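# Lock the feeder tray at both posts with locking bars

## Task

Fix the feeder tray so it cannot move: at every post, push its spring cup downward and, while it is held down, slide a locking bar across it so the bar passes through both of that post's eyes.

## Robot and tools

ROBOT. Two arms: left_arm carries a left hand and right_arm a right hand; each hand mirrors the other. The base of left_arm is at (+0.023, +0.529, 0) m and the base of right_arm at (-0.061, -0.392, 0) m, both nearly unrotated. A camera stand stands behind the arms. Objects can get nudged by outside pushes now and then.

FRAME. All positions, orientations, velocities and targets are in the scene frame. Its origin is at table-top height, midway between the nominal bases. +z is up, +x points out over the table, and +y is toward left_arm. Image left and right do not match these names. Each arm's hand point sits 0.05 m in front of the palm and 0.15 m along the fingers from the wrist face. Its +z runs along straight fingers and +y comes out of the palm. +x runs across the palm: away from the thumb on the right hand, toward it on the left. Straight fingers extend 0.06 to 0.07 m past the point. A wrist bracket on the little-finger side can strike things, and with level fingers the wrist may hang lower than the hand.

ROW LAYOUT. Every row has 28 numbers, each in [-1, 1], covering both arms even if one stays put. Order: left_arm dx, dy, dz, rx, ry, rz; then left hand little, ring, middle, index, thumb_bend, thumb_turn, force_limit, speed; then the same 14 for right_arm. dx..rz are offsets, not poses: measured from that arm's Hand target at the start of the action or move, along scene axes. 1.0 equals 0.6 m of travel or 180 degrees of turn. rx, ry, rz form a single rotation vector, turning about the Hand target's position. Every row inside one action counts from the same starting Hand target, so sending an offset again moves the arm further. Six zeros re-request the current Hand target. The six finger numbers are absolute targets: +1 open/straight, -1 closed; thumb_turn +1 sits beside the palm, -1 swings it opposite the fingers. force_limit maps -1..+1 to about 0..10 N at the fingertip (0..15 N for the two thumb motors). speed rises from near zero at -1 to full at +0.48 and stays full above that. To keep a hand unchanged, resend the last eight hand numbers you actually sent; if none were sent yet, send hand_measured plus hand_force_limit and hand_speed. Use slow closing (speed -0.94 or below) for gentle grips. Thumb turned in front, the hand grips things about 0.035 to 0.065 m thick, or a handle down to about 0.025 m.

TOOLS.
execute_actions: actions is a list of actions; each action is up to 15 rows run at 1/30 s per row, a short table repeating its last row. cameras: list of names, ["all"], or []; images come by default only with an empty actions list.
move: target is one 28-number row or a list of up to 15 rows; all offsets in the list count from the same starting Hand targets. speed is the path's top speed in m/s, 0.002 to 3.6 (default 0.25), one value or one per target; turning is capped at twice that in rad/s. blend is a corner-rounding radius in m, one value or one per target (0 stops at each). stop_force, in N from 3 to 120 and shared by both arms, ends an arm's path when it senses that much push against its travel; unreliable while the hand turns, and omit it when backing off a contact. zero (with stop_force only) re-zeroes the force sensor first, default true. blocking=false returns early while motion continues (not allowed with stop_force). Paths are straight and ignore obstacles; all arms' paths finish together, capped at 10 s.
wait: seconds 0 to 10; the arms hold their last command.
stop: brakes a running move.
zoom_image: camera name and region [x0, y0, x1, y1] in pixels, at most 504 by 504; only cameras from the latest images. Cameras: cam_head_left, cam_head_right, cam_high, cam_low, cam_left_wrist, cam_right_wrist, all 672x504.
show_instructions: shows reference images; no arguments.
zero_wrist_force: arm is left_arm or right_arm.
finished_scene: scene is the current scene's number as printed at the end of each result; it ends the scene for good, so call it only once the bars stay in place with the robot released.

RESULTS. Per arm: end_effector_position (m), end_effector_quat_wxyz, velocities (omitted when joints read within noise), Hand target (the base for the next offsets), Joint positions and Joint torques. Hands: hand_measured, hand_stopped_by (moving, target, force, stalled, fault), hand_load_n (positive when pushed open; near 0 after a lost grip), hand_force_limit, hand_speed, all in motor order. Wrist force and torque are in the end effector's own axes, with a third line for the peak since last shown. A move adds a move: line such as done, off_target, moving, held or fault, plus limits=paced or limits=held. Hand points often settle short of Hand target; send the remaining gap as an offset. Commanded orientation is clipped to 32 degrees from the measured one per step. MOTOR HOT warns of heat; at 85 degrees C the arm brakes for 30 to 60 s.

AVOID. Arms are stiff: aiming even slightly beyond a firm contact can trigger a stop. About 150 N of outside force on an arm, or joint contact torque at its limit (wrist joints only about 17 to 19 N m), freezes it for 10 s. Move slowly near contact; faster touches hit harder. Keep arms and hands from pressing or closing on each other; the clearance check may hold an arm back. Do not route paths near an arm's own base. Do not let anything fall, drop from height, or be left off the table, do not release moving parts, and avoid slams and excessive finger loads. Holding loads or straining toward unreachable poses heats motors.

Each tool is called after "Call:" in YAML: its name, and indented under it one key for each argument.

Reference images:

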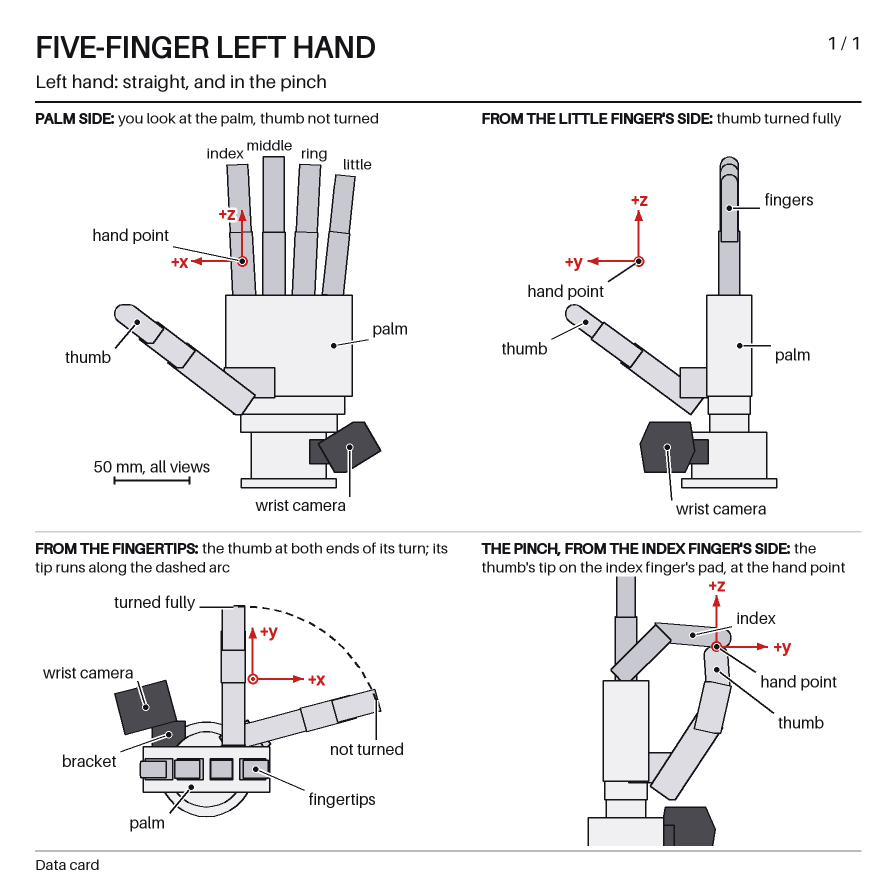

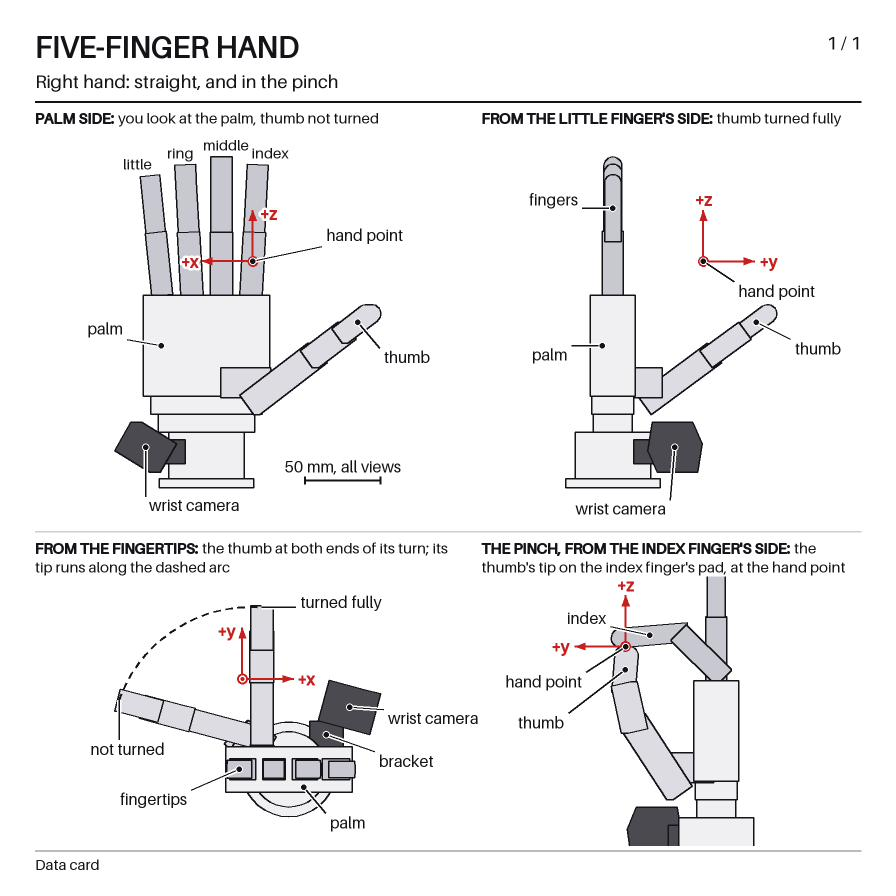

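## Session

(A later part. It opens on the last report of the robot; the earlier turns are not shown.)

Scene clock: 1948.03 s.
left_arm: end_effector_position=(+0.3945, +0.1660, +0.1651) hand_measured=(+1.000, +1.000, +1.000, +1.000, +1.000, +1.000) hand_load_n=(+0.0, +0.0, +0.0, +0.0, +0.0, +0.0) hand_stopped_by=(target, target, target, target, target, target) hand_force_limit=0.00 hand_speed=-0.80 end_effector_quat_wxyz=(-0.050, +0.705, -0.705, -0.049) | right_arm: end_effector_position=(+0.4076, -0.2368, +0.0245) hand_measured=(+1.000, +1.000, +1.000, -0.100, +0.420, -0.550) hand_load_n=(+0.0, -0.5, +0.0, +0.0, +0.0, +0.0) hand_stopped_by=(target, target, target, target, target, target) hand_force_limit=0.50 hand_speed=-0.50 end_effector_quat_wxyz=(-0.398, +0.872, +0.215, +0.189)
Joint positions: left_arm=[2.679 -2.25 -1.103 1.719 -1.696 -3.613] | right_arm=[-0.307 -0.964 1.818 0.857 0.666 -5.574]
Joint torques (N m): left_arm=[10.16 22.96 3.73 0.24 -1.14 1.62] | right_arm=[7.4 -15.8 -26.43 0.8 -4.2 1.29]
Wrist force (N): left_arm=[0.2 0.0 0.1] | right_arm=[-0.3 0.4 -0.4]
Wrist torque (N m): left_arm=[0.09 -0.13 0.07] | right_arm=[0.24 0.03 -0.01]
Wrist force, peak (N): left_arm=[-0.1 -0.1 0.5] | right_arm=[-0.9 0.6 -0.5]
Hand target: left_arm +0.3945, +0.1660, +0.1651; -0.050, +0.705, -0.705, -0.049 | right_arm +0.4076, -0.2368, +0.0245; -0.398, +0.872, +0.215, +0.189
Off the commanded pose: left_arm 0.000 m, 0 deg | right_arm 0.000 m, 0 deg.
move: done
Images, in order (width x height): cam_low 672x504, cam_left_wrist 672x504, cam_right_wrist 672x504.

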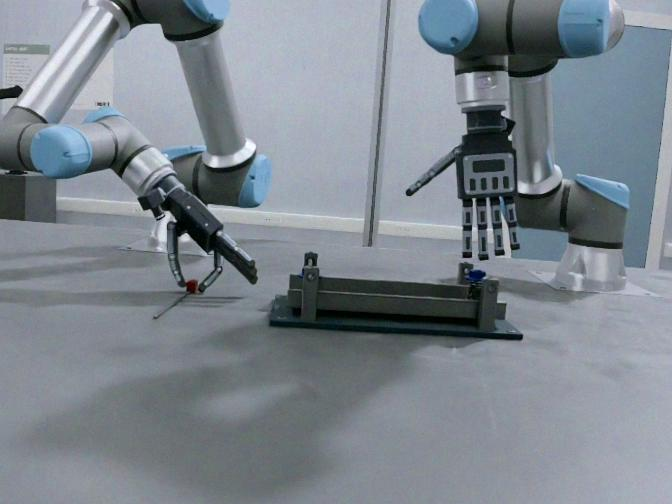

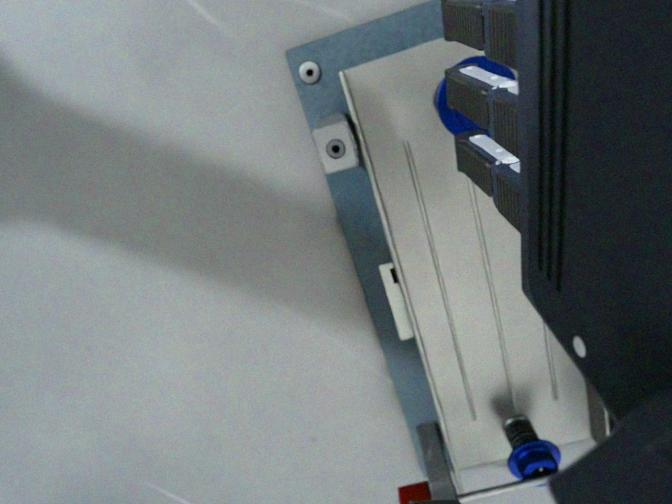

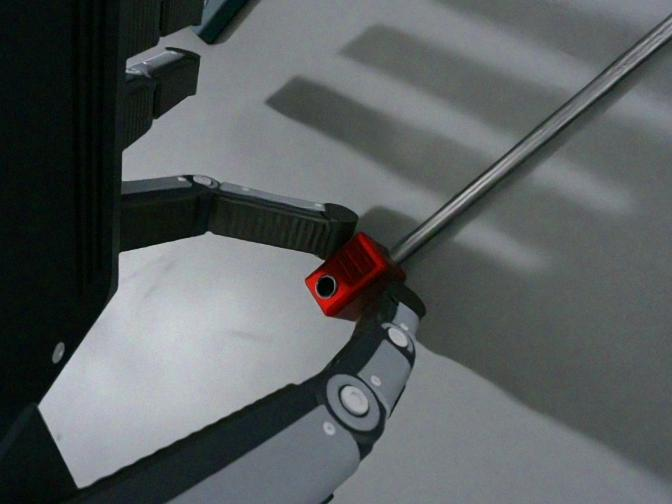

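Call:
move:
  target: [0.005,0.005,-0.0085,0,0,0,1,1,1,1,1,1,0,-0.8,0,0,0,0,0,0,1,1,1,-0.1,0.1,-0.55,0.95,-0.9]
  speed: 0.05

Call:
wait:
  seconds: 1.5
  cameras: ["cam_left_wrist","cam_right_wrist","cam_low"]

Call:
zoom_image:
  camera: "cam_low"
  region: [420, 180, 560, 340]

Scene clock: 1965.10 s.
left_arm: end_effector_position=(+0.3975, +0.1690, +0.1600) hand_measured=(+1.000, +1.000, +1.000, +1.000, +1.000, +1.000) hand_load_n=(+0.0, +0.0, +0.0, +0.0, +0.0, +0.0) hand_stopped_by=(target, target, target, target, target, target) hand_force_limit=0.00 hand_speed=-0.80 end_effector_quat_wxyz=(-0.050, +0.705, -0.705, -0.049) | right_arm: end_effector_position=(+0.4076, -0.2368, +0.0245) hand_measured=(+1.000, +1.000, +1.000, -0.098, +0.194, -0.550) hand_load_n=(+0.0, +0.0, +0.0, +23.0, +13.5, -3.0) hand_stopped_by=(target, target, target, target, force, target) hand_force_limit=0.95 hand_speed=-0.90 end_effector_quat_wxyz=(-0.398, +0.872, +0.215, +0.189)
Joint positions: left_arm=[2.686 -2.254 -1.11 1.73 -1.696 -3.606] | right_arm=[-0.307 -0.964 1.818 0.857 0.666 -5.574]
Joint torques (N m): left_arm=[10.31 23.31 4.01 0.43 -1.1 1.55] | right_arm=[7.79 -15.59 -25.1 0.9 -2.63 1.35]
Wrist force (N): left_arm=[0.1 0.0 0.2] | right_arm=[1.4 -1.9 -2.4]
Wrist torque (N m): left_arm=[0.09 -0.10 0.06] | right_arm=[0.28 0.14 -0.04]
Wrist force, peak (N): left_arm=[0.2 -0.2 0.3] | right_arm=[2.0 -2.1 -2.3]
Hand target: left_arm +0.3975, +0.1690, +0.1600; -0.050, +0.705, -0.705, -0.049 | right_arm +0.4076, -0.2368, +0.0245; -0.398, +0.872, +0.215, +0.189
Off the commanded pose: left_arm 0.000 m, 0 deg | right_arm 0.000 m, 0 deg.
move: done

Scene clock: 1966.60 s.
left_arm: end_effector_position=(+0.3975, +0.1690, +0.1600) hand_measured=(+1.000, +1.000, +1.000, +1.000, +1.000, +1.000) hand_load_n=(+0.0, +0.0, +0.0, +0.0, +0.0, +0.0) hand_stopped_by=(target, target, target, target, target, target) hand_force_limit=0.00 hand_speed=-0.80 end_effector_quat_wxyz=(-0.050, +0.705, -0.705, -0.049) | right_arm: end_effector_position=(+0.4076, -0.2368, +0.0245) hand_measured=(+1.000, +1.000, +1.000, -0.098, +0.194, -0.550) hand_load_n=(+0.0, +0.0, +0.0, +23.0, +14.0, -3.0) hand_stopped_by=(target, target, target, target, force, target) hand_force_limit=0.95 hand_speed=-0.90 end_effector_quat_wxyz=(-0.398, +0.872, +0.215, +0.189)
Joint positions: left_arm=[2.686 -2.254 -1.11 1.73 -1.696 -3.606] | right_arm=[-0.307 -0.964 1.818 0.857 0.666 -5.574]
Joint torques (N m): left_arm=[9.59 23.34 3.59 0.3 -1.06 1.53] | right_arm=[7.34 -15.56 -23.34 1.03 -0.21 1.32]
Wrist force (N): left_arm=[0.3 0.0 0.0] | right_arm=[1.6 -2.2 -2.4]
Wrist torque (N m): left_arm=[0.11 -0.14 0.07] | right_arm=[0.23 0.10 -0.03]
Wrist force, peak (N): left_arm=[0.3 -0.2 0.4] | right_arm=[2.0 -2.2 -2.4]
Hand target: left_arm +0.3975, +0.1690, +0.1600; -0.050, +0.705, -0.705, -0.049 | right_arm +0.4076, -0.2368, +0.0245; -0.398, +0.872, +0.215, +0.189
Off the commanded pose: left_arm 0.000 m, 0 deg | right_arm 0.000 m, 0 deg.
wait: 1.50 s; at rest by 0.17 s
Images, in order (width x height): cam_low 672x504, cam_left_wrist 672x504, cam_right_wrist 672x504.

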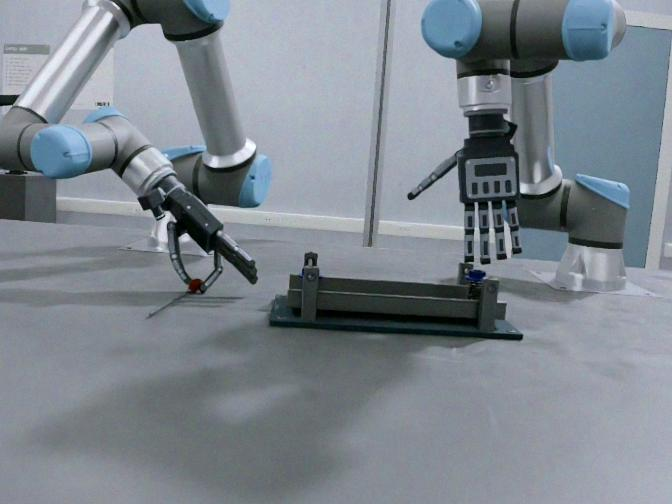

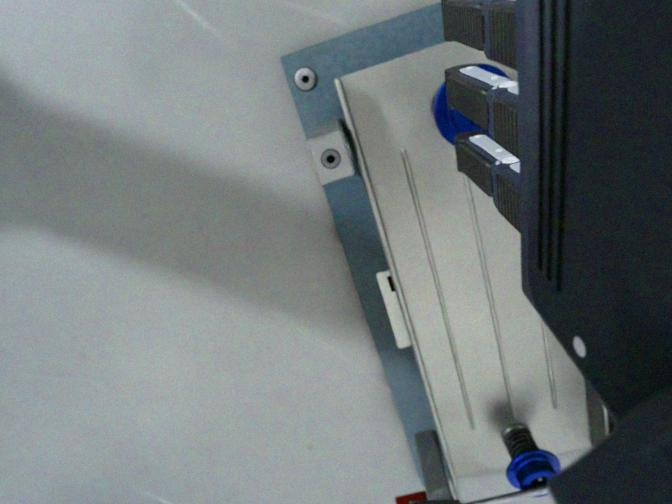

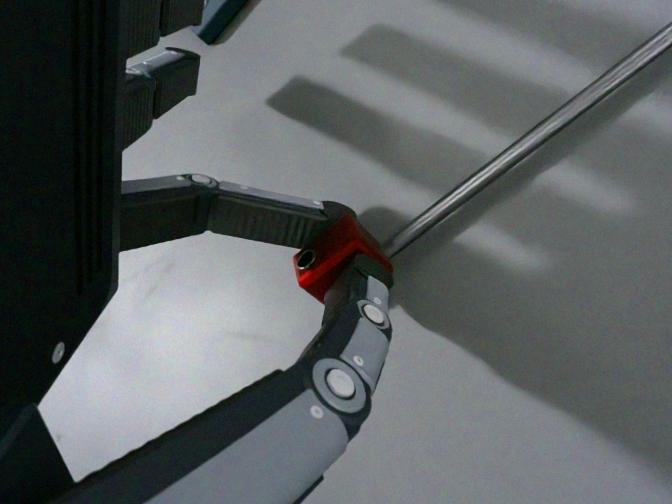

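Scaled by 3.150 from the camera's 672x504 image, which has a finer 960x720 frame.

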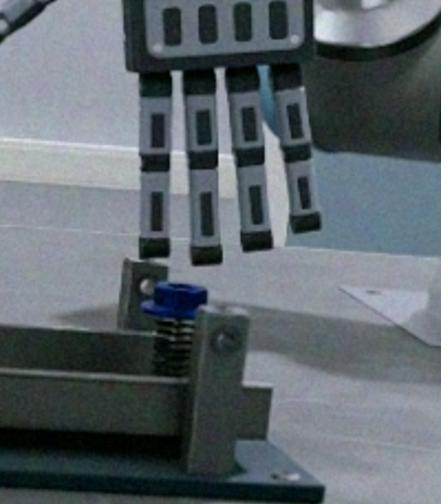

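Call:
move:
  target: [0,0,0,0,0,0,1,1,1,1,1,1,0,-0.8,0,0,0,0,0,0,1,1,1,-0.1,0.42,-0.55,0.5,-0.7]
  speed: 0.05

Call:
move:
  target: [0.003,0.005,-0.008,0,0,0,1,1,1,1,1,1,0,-0.8,-0.01,0.0003,0,0,0,0,1,1,1,-0.1,0.42,-0.55,0.5,-0.7]
  speed: 0.03
  cameras: ["cam_left_wrist","cam_right_wrist","cam_low"]

Call:
zoom_image:
  camera: "cam_low"
  region: [420, 180, 560, 340]

Scene clock: 1984.60 s.
left_arm: end_effector_position=(+0.3975, +0.1690, +0.1600) hand_measured=(+1.000, +1.000, +1.000, +1.000, +1.000, +1.000) hand_load_n=(+0.0, +0.0, +0.0, +0.0, +0.0, +0.0) hand_stopped_by=(target, target, target, target, target, target) hand_force_limit=0.00 hand_speed=-0.80 end_effector_quat_wxyz=(-0.050, +0.705, -0.705, -0.049) | right_arm: end_effector_position=(+0.4076, -0.2368, +0.0245) hand_measured=(+1.000, +1.000, +1.000, -0.100, +0.420, -0.550) hand_load_n=(+0.0, +0.0, +0.0, +0.0, +0.0, +0.0) hand_stopped_by=(target, target, target, target, target, target) hand_force_limit=0.50 hand_speed=-0.70 end_effector_quat_wxyz=(-0.398, +0.872, +0.215, +0.189)
Joint positions: left_arm=[2.686 -2.254 -1.11 1.73 -1.696 -3.606] | right_arm=[-0.307 -0.964 1.818 0.857 0.666 -5.574]
Joint torques (N m): left_arm=[9.29 23.06 3.11 0.39 -1.1 1.44] | right_arm=[7.98 -15.91 -18.91 1.31 0.84 1.23]
Wrist force (N): left_arm=[0.3 -0.1 0.3] | right_arm=[-0.7 0.3 -0.4]
Wrist torque (N m): left_arm=[0.08 -0.13 0.08] | right_arm=[0.22 0.09 -0.03]
Wrist force, peak (N): left_arm=[0.3 0.0 0.4] | right_arm=[0.5 -2.8 -5.3]
Hand target: left_arm +0.3975, +0.1690, +0.1600; -0.050, +0.705, -0.705, -0.049 | right_arm +0.4076, -0.2368, +0.0245; -0.398, +0.872, +0.215, +0.189
Off the commanded pose: left_arm 0.000 m, 0 deg | right_arm 0.000 m, 0 deg.
move: done

Scene clock: 1985.43 s.
left_arm: end_effector_position=(+0.3993, +0.1720, +0.1553) hand_measured=(+1.000, +1.000, +1.000, +1.000, +1.000, +1.000) hand_load_n=(+0.0, +0.0, +0.0, +0.0, +0.0, +0.0) hand_stopped_by=(target, target, target, target, target, target) hand_force_limit=0.00 hand_speed=-0.80 end_effector_quat_wxyz=(-0.050, +0.705, -0.705, -0.049) | right_arm: end_effector_position=(+0.4017, -0.2366, +0.0245) hand_measured=(+1.000, +1.000, +1.000, -0.100, +0.420, -0.550) hand_load_n=(+0.0, -0.5, +0.0, +0.0, +0.0, +0.0) hand_stopped_by=(target, target, target, target, target, target) hand_force_limit=0.50 hand_speed=-0.70 end_effector_quat_wxyz=(-0.398, +0.872, +0.215, +0.189)
Joint positions: left_arm=[2.693 -2.255 -1.119 1.742 -1.697 -3.6] | right_arm=[-0.311 -0.973 1.838 0.852 0.667 -5.581]
Joint torques (N m): left_arm=[10.45 23.57 3.58 0.53 -1.16 1.46] | right_arm=[-8.82 -48.74 4.44 0.71 1.39 -2.01]
Wrist force (N): left_arm=[0.2 0.1 -0.1] | right_arm=[-0.7 0.5 -0.1]
Wrist torque (N m): left_arm=[0.12 -0.13 0.07] | right_arm=[0.25 0.09 -0.03]
Wrist force, peak (N): left_arm=[0.4 -0.1 0.3] | right_arm=[-1.0 0.4 -0.4]
Hand target: left_arm +0.3993, +0.1720, +0.1552; -0.050, +0.705, -0.705, -0.049 | right_arm +0.4016, -0.2366, +0.0245; -0.398, +0.872, +0.215, +0.189
Off the commanded pose: left_arm 0.000 m, 0 deg | right_arm 0.000 m, 0 deg.
move: done
Images, in order (width x height): cam_low 672x504, cam_left_wrist 672x504, cam_right_wrist 672x504.

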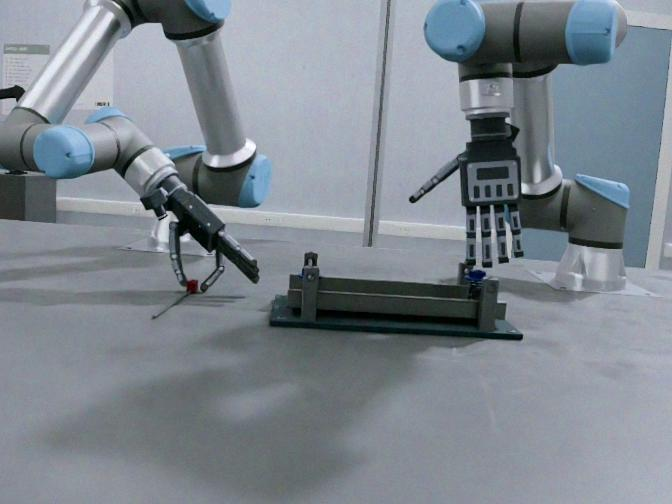

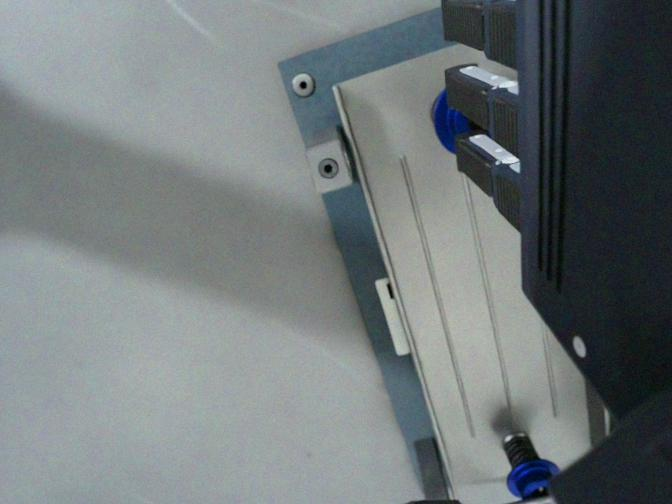

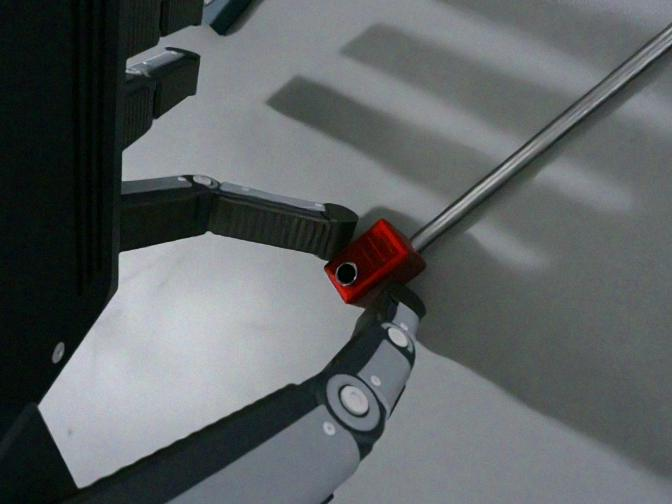

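Scaled by 3.150 from the camera's 672x504 image, which has a finer 960x720 frame.

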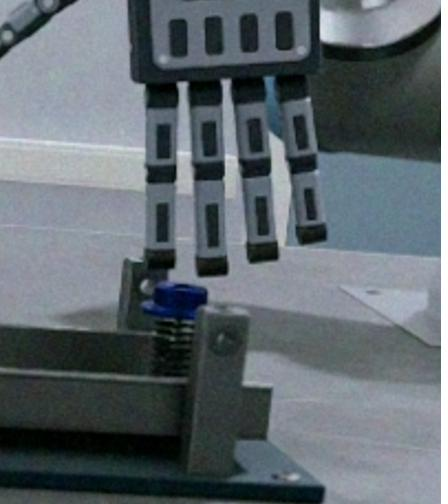

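Call:
move:
  target: [0,0,0,0,0,0,1,1,1,1,1,1,0,-0.8,0,0,0,0,0,0,1,1,1,-0.1,0.1,-0.55,0.95,-0.9]
  speed: 0.05

Call:
wait:
  seconds: 1.0
  cameras: ["cam_right_wrist"]

Scene clock: 1997.50 s.
left_arm: end_effector_position=(+0.3993, +0.1720, +0.1552) hand_measured=(+1.000, +1.000, +1.000, +1.000, +1.000, +1.000) hand_load_n=(+0.0, +0.0, +0.0, +0.0, +0.0, +0.0) hand_stopped_by=(target, target, target, target, target, target) hand_force_limit=0.00 hand_speed=-0.80 end_effector_quat_wxyz=(-0.050, +0.705, -0.705, -0.049) | right_arm: end_effector_position=(+0.4016, -0.2366, +0.0245) hand_measured=(+1.000, +1.000, +1.000, -0.098, +0.194, -0.550) hand_load_n=(+0.0, +0.0, +0.0, +23.0, +14.0, -3.0) hand_stopped_by=(target, target, target, target, force, target) hand_force_limit=0.95 hand_speed=-0.90 end_effector_quat_wxyz=(-0.398, +0.872, +0.215, +0.189)
Joint positions: left_arm=[2.693 -2.255 -1.12 1.743 -1.697 -3.599] | right_arm=[-0.311 -0.973 1.838 0.852 0.667 -5.581]
Joint torques (N m): left_arm=[10.16 25.6 3.41 0.32 -0.76 1.62] | right_arm=[-7.67 -46.23 4.07 0.9 1.06 -1.57]
Wrist force (N): left_arm=[0.2 0.2 0.3] | right_arm=[0.7 -1.5 -2.0]
Wrist torque (N m): left_arm=[0.12 -0.11 0.06] | right_arm=[0.24 0.09 -0.03]
Wrist force, peak (N): left_arm=[0.4 0.0 0.3] | right_arm=[0.8 -1.3 -2.3]
Hand target: left_arm +0.3993, +0.1720, +0.1552; -0.050, +0.705, -0.705, -0.049 | right_arm +0.4016, -0.2366, +0.0245; -0.398, +0.872, +0.215, +0.189
Off the commanded pose: left_arm 0.000 m, 0 deg | right_arm 0.000 m, 0 deg.
move: done

Scene clock: 1998.50 s.
left_arm: end_effector_position=(+0.3993, +0.1720, +0.1552) hand_measured=(+1.000, +1.000, +1.000, +1.000, +1.000, +1.000) hand_load_n=(+0.0, +0.0, +0.0, +0.0, +0.0, +0.0) hand_stopped_by=(target, target, target, target, target, target) hand_force_limit=0.00 hand_speed=-0.80 end_effector_quat_wxyz=(-0.050, +0.705, -0.705, -0.049) | right_arm: end_effector_position=(+0.4016, -0.2366, +0.0245) hand_measured=(+1.000, +1.000, +1.000, -0.098, +0.194, -0.550) hand_load_n=(+0.0, +0.0, +0.0, +23.0, +14.0, -2.5) hand_stopped_by=(target, target, target, target, force, target) hand_force_limit=0.95 hand_speed=-0.90 end_effector_quat_wxyz=(-0.398, +0.872, +0.215, +0.189)
Joint positions: left_arm=[2.693 -2.255 -1.12 1.743 -1.697 -3.599] | right_arm=[-0.311 -0.973 1.838 0.852 0.667 -5.581]
Joint torques (N m): left_arm=[9.84 26.84 3.07 0.31 -0.64 1.59] | right_arm=[-7.5 -44.16 3.96 0.94 0.97 -1.35]
Wrist force (N): left_arm=[0.0 0.1 0.3] | right_arm=[0.8 -1.7 -2.0]
Wrist torque (N m): left_arm=[0.10 -0.09 0.06] | right_arm=[0.21 0.07 -0.02]
Wrist force, peak (N): left_arm=[0.2 -0.2 0.5] | right_arm=[0.8 -1.5 -2.4]
Hand target: left_arm +0.3993, +0.1720, +0.1552; -0.050, +0.705, -0.705, -0.049 | right_arm +0.4016, -0.2366, +0.0245; -0.398, +0.872, +0.215, +0.189
Off the commanded pose: left_arm 0.000 m, 0 deg | right_arm 0.000 m, 0 deg.
wait: 1.00 s; at rest by 0.17 s
Images, in order (width x height): cam_right_wrist 672x504.

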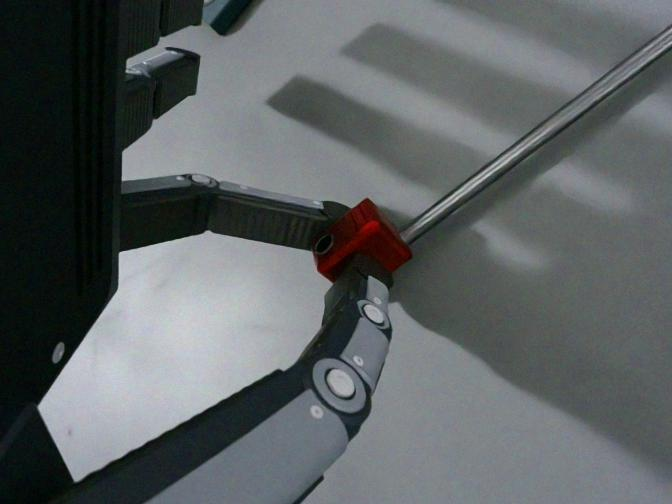

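Call:
move:
  target: [0,0,0,0,0,0,1,1,1,1,1,1,0,-0.8,0,0,0.125,0,0,0,1,1,1,-0.1,0.1,-0.55,0.95,-0.9]
  speed: 0.04
  cameras: ["cam_right_wrist","cam_low"]

Call:
zoom_image:
  camera: "cam_low"
  region: [130, 210, 250, 320]

Scene clock: 2020.77 s.
left_arm: end_effector_position=(+0.3993, +0.1720, +0.1552) hand_measured=(+1.000, +1.000, +1.000, +1.000, +1.000, +1.000) hand_load_n=(+0.0, +0.5, +0.0, +0.0, +0.0, +0.0) hand_stopped_by=(target, target, target, target, target, target) hand_force_limit=0.00 hand_speed=-0.80 end_effector_quat_wxyz=(-0.050, +0.705, -0.705, -0.049) | right_arm: end_effector_position=(+0.4016, -0.2366, +0.0994) hand_measured=(+1.000, +1.000, +1.000, -0.098, +0.194, -0.550) hand_load_n=(+0.0, -0.5, +0.0, +24.0, +13.5, -1.5) hand_stopped_by=(target, target, target, target, force, target) hand_force_limit=0.95 hand_speed=-0.90 end_effector_quat_wxyz=(-0.398, +0.872, +0.215, +0.189)
Joint positions: left_arm=[2.693 -2.255 -1.12 1.743 -1.697 -3.599] | right_arm=[-0.311 -1.101 1.796 1.021 0.667 -5.581]
Joint torques (N m): left_arm=[9.78 33.94 4.02 0.28 0.24 1.62] | right_arm=[-3.91 -46.4 -29.7 5.06 -3 -1.7]
Wrist force (N): left_arm=[0.1 0.0 0.2] | right_arm=[-0.6 0.9 -0.3]
Wrist torque (N m): left_arm=[0.08 -0.10 0.06] | right_arm=[0.30 0.04 0.03]
Wrist force, peak (N): left_arm=[0.3 0.2 0.3] | right_arm=[0.6 -1.8 -2.4]
Hand target: left_arm +0.3993, +0.1720, +0.1552; -0.050, +0.705, -0.705, -0.049 | right_arm +0.4016, -0.2366, +0.0995; -0.398, +0.872, +0.215, +0.189
Off the commanded pose: left_arm 0.000 m, 0 deg | right_arm 0.000 m, 0 deg.
move: done
Images, in order (width x height): cam_low 672x504, cam_right_wrist 672x504.

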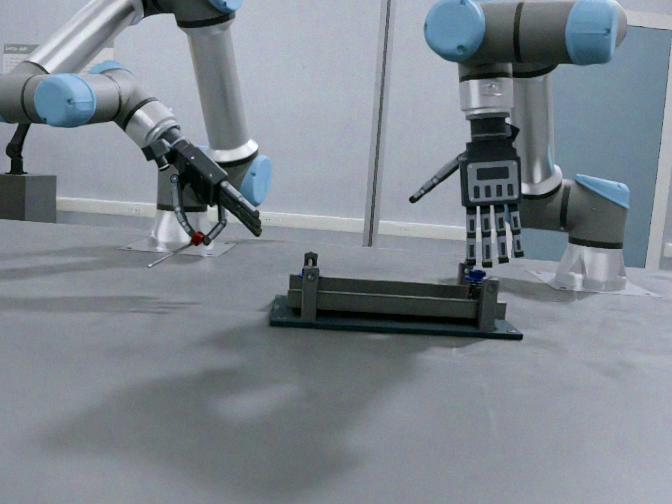

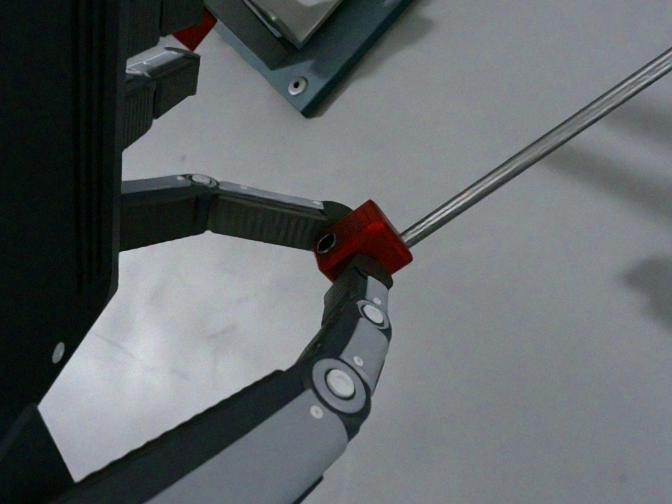

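Scaled by 4.200 from the camera's 672x504 image, which has a finer 960x720 frame.

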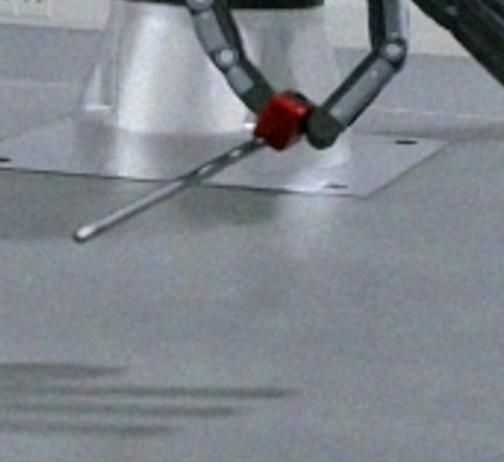

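Call:
move:
  target: [0,0,0,0,0,0,1,1,1,1,1,1,0,-0.8,-0.1,0,0.16,0,0,0,1,1,1,-0.1,-0.1,-0.55,1,-0.9]
  speed: 0.12
  cameras: ["cam_right_wrist","cam_low"]

Call:
zoom_image:
  camera: "cam_low"
  region: [130, 130, 290, 290]

Scene clock: 2053.33 s.
left_arm: end_effector_position=(+0.3993, +0.1720, +0.1552) hand_measured=(+1.000, +1.000, +1.000, +1.000, +1.000, +1.000) hand_load_n=(+0.0, +0.0, +0.0, +0.0, +0.0, +0.0) hand_stopped_by=(target, target, target, target, target, target) hand_force_limit=0.00 hand_speed=-0.80 end_effector_quat_wxyz=(-0.050, +0.705, -0.705, -0.049) | right_arm: end_effector_position=(+0.3416, -0.2366, +0.1954) hand_measured=(+1.000, +1.000, +1.000, -0.098, +0.188, -0.550) hand_load_n=(+0.0, +0.0, +0.0, +25.5, +14.5, -1.0) hand_stopped_by=(target, target, target, target, force, target) hand_force_limit=1.00 hand_speed=-0.90 end_effector_quat_wxyz=(-0.398, +0.872, +0.215, +0.189)
Joint positions: left_arm=[2.693 -2.255 -1.12 1.743 -1.697 -3.599] | right_arm=[-0.367 -1.357 1.887 1.255 0.677 -5.668]
Joint torques (N m): left_arm=[9.37 39.34 3.36 0.13 0.91 1.54] | right_arm=[-8.78 -36.43 0.44 5.1 1.32 -1.79]
Wrist force (N): left_arm=[0.2 0.0 0.1] | right_arm=[-1.0 0.4 -0.2]
Wrist torque (N m): left_arm=[0.10 -0.12 0.07] | right_arm=[0.22 0.10 -0.01]
Wrist force, peak (N): left_arm=[0.3 -0.1 0.3] | right_arm=[-0.5 1.5 0.3]
Hand target: left_arm +0.3993, +0.1720, +0.1552; -0.050, +0.705, -0.705, -0.049 | right_arm +0.3416, -0.2366, +0.1955; -0.398, +0.872, +0.215, +0.189
Off the commanded pose: left_arm 0.000 m, 0 deg | right_arm 0.000 m, 0 deg.
move: done
Images, in order (width x height): cam_low 672x504, cam_right_wrist 672x504.

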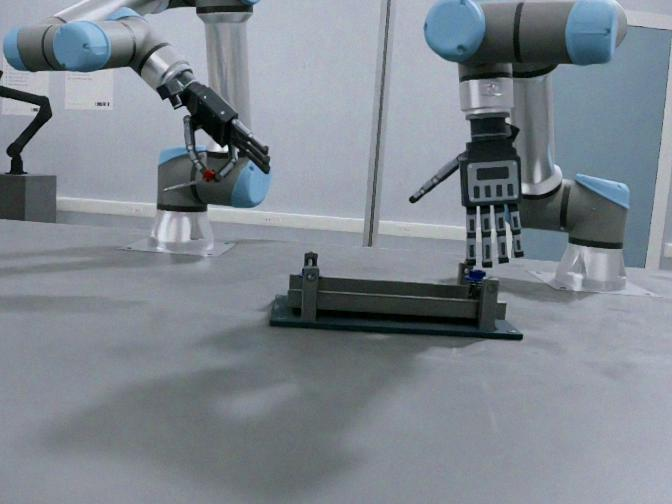

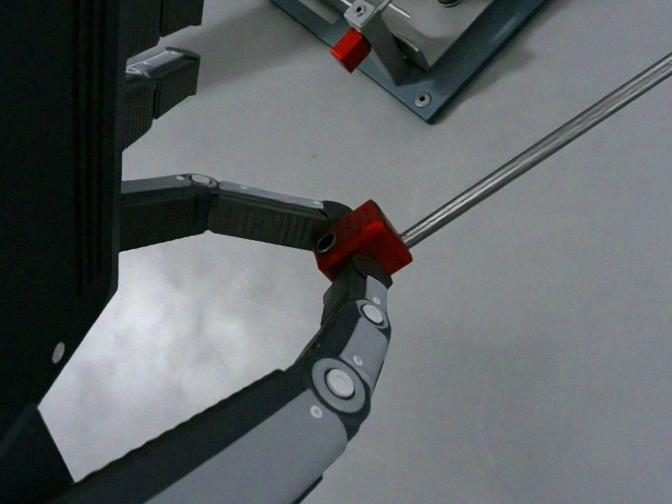

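Scaled by 3.150 from the camera's 672x504 image, which has a finer 960x720 frame.

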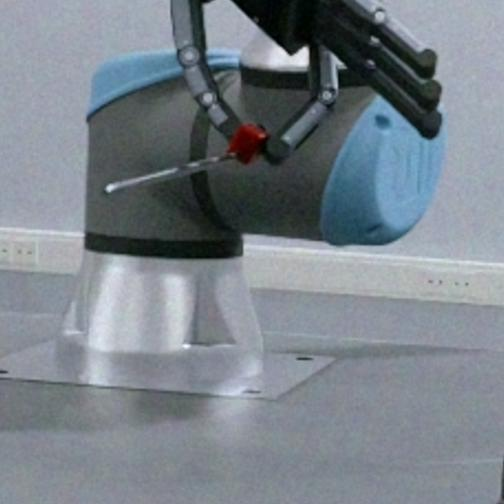

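Call:
move:
  target:
    - [0,0,0,0,0,0,1,1,1,1,1,1,0,-0.8,-0.311,0.2277,0,0,-0.054,0.031,1,1,1,-0.1,-0.1,-0.55,1,-0.9]
    - [0,0,0,0,0,0,1,1,1,1,1,1,0,-0.8,-0.311,0.624,0,0,-0.054,0.031,1,1,1,-0.1,-0.1,-0.55,1,-0.9]
  speed: 0.2
  blend: [0.05,0]
  cameras: ["cam_right_wrist","cam_low","cam_head_right"]

Call:
zoom_image:
  camera: "cam_low"
  region: [380, 150, 560, 300]

Scene clock: 2090.53 s.
left_arm: end_effector_position=(+0.3993, +0.1720, +0.1552) hand_measured=(+1.000, +1.000, +1.000, +1.000, +1.000, +1.000) hand_load_n=(+0.0, +0.0, +0.0, +0.0, +0.0, +0.5) hand_stopped_by=(target, target, target, target, target, target) hand_force_limit=0.00 hand_speed=-0.80 end_effector_quat_wxyz=(-0.050, +0.705, -0.705, -0.049) | right_arm: end_effector_position=(+0.1550, +0.1377, +0.1955) hand_measured=(+1.000, +1.000, +1.000, -0.098, +0.188, -0.550) hand_load_n=(+0.0, +0.0, +0.0, +25.5, +14.5, -1.5) hand_stopped_by=(target, target, target, target, force, target) hand_force_limit=1.00 hand_speed=-0.90 end_effector_quat_wxyz=(-0.387, +0.841, +0.290, +0.242)
Joint positions: left_arm=[2.693 -2.255 -1.12 1.743 -1.697 -3.599] | right_arm=[0.852 -1.411 1.704 0.391 1.175 -4.337]
Joint torques (N m): left_arm=[9.32 46.44 3.23 0.24 1.35 1.47] | right_arm=[7.86 -10.37 -38.1 2.13 2.18 1.43]
Wrist force (N): left_arm=[-0.1 -0.1 0.2] | right_arm=[-1.0 0.5 -0.3]
Wrist torque (N m): left_arm=[0.08 -0.08 0.06] | right_arm=[0.24 0.12 -0.15]
Wrist force, peak (N): left_arm=[0.1 -0.4 0.4] | right_arm=[-0.6 2.8 -2.0]
Hand target: left_arm +0.3993, +0.1720, +0.1552; -0.050, +0.705, -0.705, -0.049 | right_arm +0.1550, +0.1378, +0.1955; -0.387, +0.841, +0.290, +0.242
Off the commanded pose: left_arm 0.000 m, 0 deg | right_arm 0.000 m, 0 deg.
move: done
Images, in order (width x height): cam_head_right 672x504, cam_low 672x504, cam_right_wrist 672x504.

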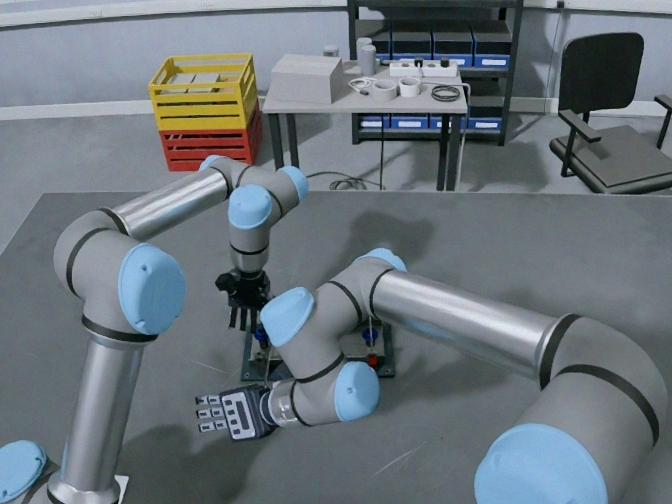

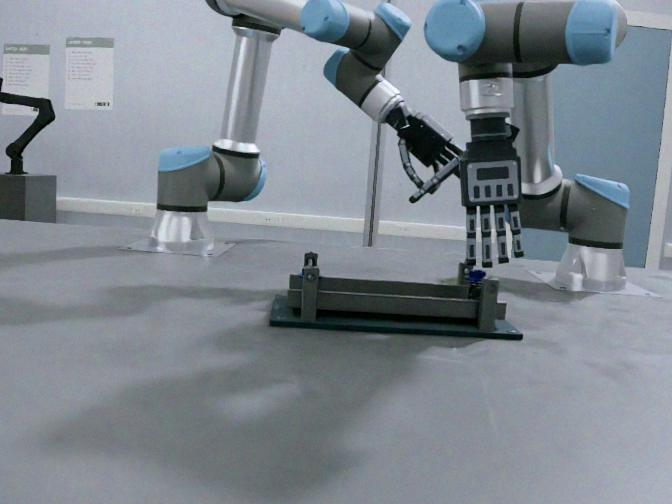

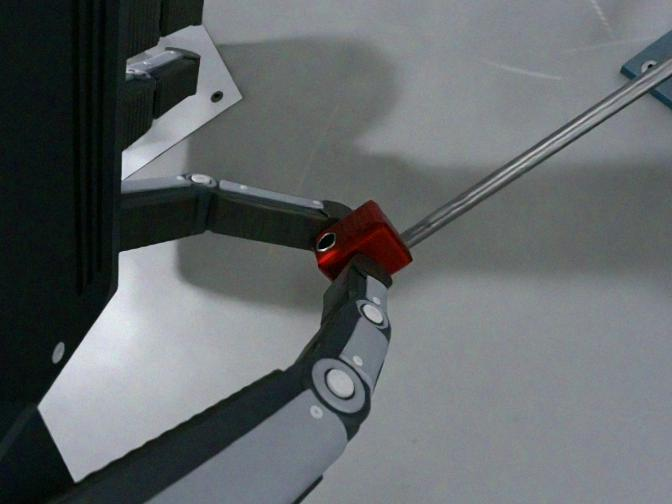

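Scaled by 2.800 from the camera's 672x504 image, which has a finer 960x720 frame.

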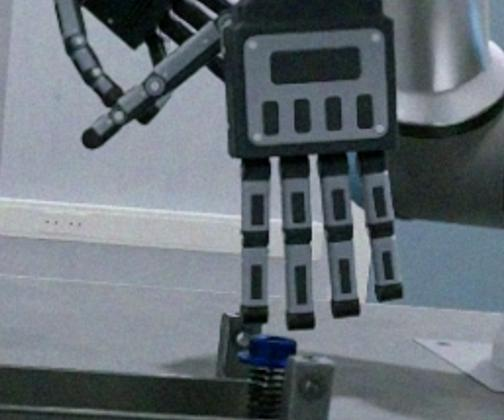

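Call:
move:
  target: [0,0,-0.0358,0,0,0,1,1,1,1,1,1,0,-0.8,0,0,0,0,0,0,1,1,1,-0.1,-0.1,-0.55,1,-0.9]
  speed: 0.02
  stop_force: 22
  cameras: ["cam_left_wrist","cam_low"]

Call:
zoom_image:
  camera: "cam_low"
  region: [430, 220, 530, 310]

Scene clock: 2105.93 s.
left_arm: end_effector_position=(+0.3993, +0.1720, +0.1337) hand_measured=(+1.000, +1.000, +1.000, +1.000, +1.000, +1.000) hand_load_n=(+0.0, +0.0, -0.5, -2.5, +0.0, +0.0) hand_stopped_by=(target, target, target, target, target, target) hand_force_limit=0.00 hand_speed=-0.80 end_effector_quat_wxyz=(-0.050, +0.705, -0.705, -0.049) | right_arm: end_effector_position=(+0.1550, +0.1378, +0.1955) hand_measured=(+1.000, +1.000, +1.000, -0.098, +0.188, -0.550) hand_load_n=(+0.0, +0.0, +0.0, +25.5, +14.5, -1.0) hand_stopped_by=(target, target, target, target, force, target) hand_force_limit=1.00 hand_speed=-0.90 end_effector_quat_wxyz=(-0.387, +0.841, +0.290, +0.242)
Joint positions: left_arm=[2.693 -2.269 -1.152 1.789 -1.697 -3.599] | right_arm=[0.853 -1.411 1.704 0.391 1.175 -4.337]
Joint torques (N m): left_arm=[7.88 18.78 2.13 2.05 0.34 0.89] | right_arm=[8.22 -10.08 -38.04 2.14 2.09 1.43]
Wrist force (N): left_arm=[-3.8 3.1 -12.6] | right_arm=[-1.1 0.5 -0.3]
Wrist torque (N m): left_arm=[0.81 -0.39 -0.21] | right_arm=[0.24 0.13 -0.15]
Wrist force, peak (N): left_arm=[-4.0 3.0 -12.7] | right_arm=[-1.3 0.8 -0.3]
Hand target: left_arm +0.3993, +0.1720, +0.1337; -0.050, +0.705, -0.705, -0.049 | right_arm +0.1550, +0.1378, +0.1955; -0.387, +0.841, +0.290, +0.242
Off the commanded pose: left_arm 0.000 m, 0 deg | right_arm 0.000 m, 0 deg.
move: done
Images, in order (width x height): cam_low 672x504, cam_left_wrist 672x504.

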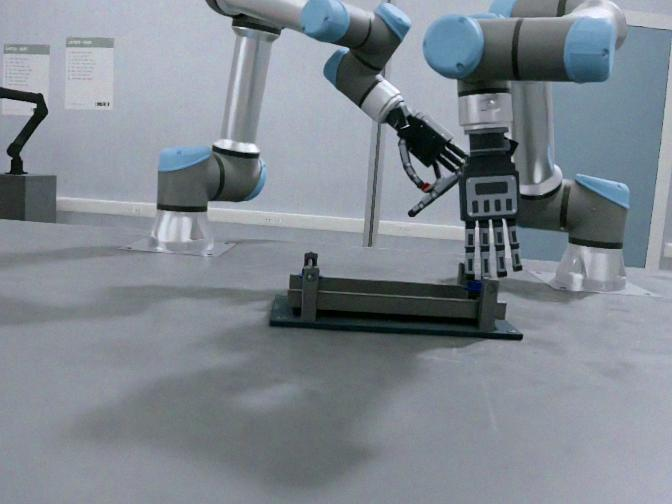

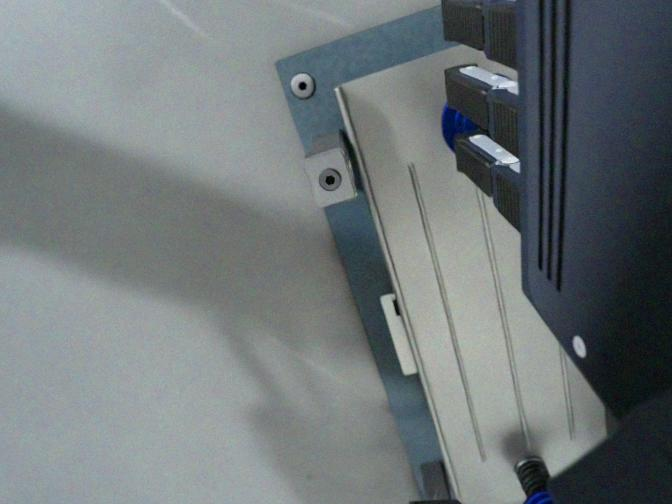

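Scaled by 5.040 from the camera's 672x504 image, which has a finer 960x720 frame.

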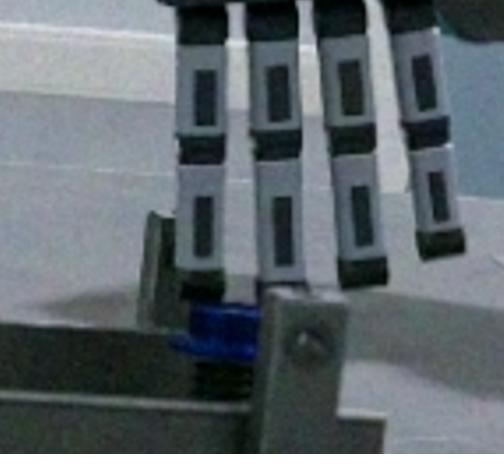

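Call:
zoom_image:
  camera: "cam_low"
  region: [455, 255, 510, 300]

Call:
zoom_image:
  camera: "cam_left_wrist"
  region: [270, 60, 520, 240]

Scaled by 9.164 from the camera's 672x504 image, which has a finer 960x720 frame.

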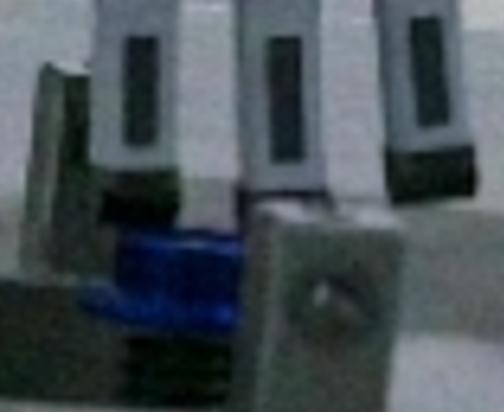

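Scaled by 2.016 from the camera's 672x504 image, which has a finer 960x720 frame.

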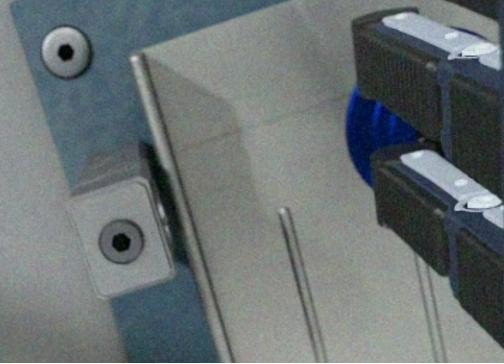

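Call:
move:
  target:
    - [0,0,0.045,0,0,0,1,1,1,1,1,1,0,-0.8,0,0,0,0,0,0,1,1,1,-0.1,-0.1,-0.55,1,-0.9]
    - [0,-0.0075,0.045,0,0,0,1,1,1,1,1,1,0,-0.8,0,0,0,0,0,0,1,1,1,-0.1,-0.1,-0.55,1,-0.9]
  speed: 0.04
  cameras: ["cam_left_wrist","cam_low"]

Call:
zoom_image:
  camera: "cam_low"
  region: [440, 230, 520, 300]

Scene clock: 2136.10 s.
left_arm: end_effector_position=(+0.3993, +0.1677, +0.1608) hand_measured=(+1.000, +1.000, +1.000, +1.000, +1.000, +1.000) hand_load_n=(+0.0, +0.0, +0.0, +0.0, +0.0, +0.0) hand_stopped_by=(target, target, target, target, target, target) hand_force_limit=0.00 hand_speed=-0.80 end_effector_quat_wxyz=(-0.050, +0.705, -0.705, -0.049) | right_arm: end_effector_position=(+0.1550, +0.1378, +0.1955) hand_measured=(+1.000, +1.000, +1.000, -0.098, +0.188, -0.550) hand_load_n=(+0.0, +0.0, +0.0, +25.5, +14.5, -1.0) hand_stopped_by=(target, target, target, target, force, target) hand_force_limit=1.00 hand_speed=-0.90 end_effector_quat_wxyz=(-0.387, +0.841, +0.290, +0.242)
Joint positions: left_arm=[2.686 -2.259 -1.098 1.725 -1.696 -3.607] | right_arm=[0.853 -1.411 1.704 0.391 1.175 -4.337]
Joint torques (N m): left_arm=[-9.54 21.86 32.72 -5.6 1.4 -0.95] | right_arm=[7.58 -9.73 -38.26 2.09 2.09 1.36]
Wrist force (N): left_arm=[0.2 0.0 0.0] | right_arm=[-1.0 0.4 -0.4]
Wrist torque (N m): left_arm=[0.10 -0.13 0.07] | right_arm=[0.24 0.13 -0.15]
Wrist force, peak (N): left_arm=[-4.0 3.1 -12.6] | right_arm=[-1.2 0.7 -0.7]
Hand target: left_arm +0.3993, +0.1675, +0.1607; -0.050, +0.705, -0.705, -0.049 | right_arm +0.1550, +0.1378, +0.1955; -0.387, +0.841, +0.290, +0.242
Off the commanded pose: left_arm 0.000 m, 0 deg | right_arm 0.000 m, 0 deg.
move: done
Images, in order (width x height): cam_low 672x504, cam_left_wrist 672x504.

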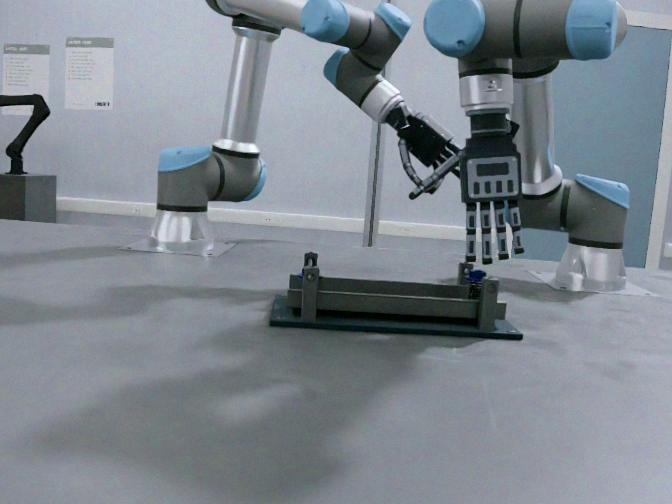

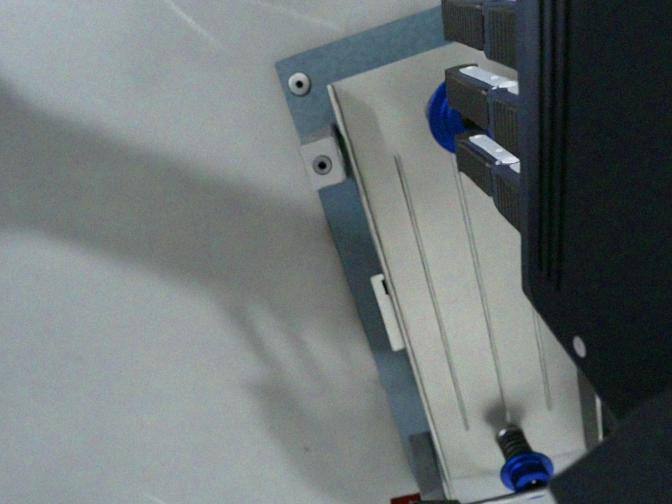

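Scaled by 6.300 from the camera's 672x504 image, which has a finer 960x720 frame.

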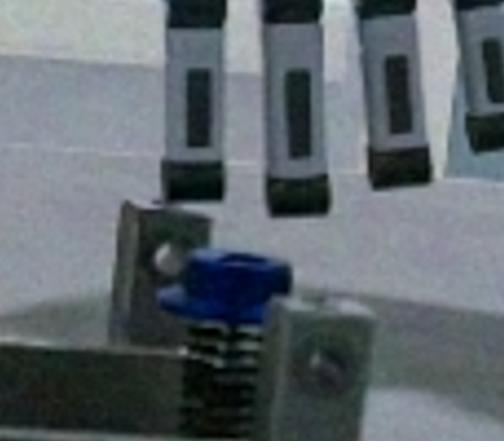

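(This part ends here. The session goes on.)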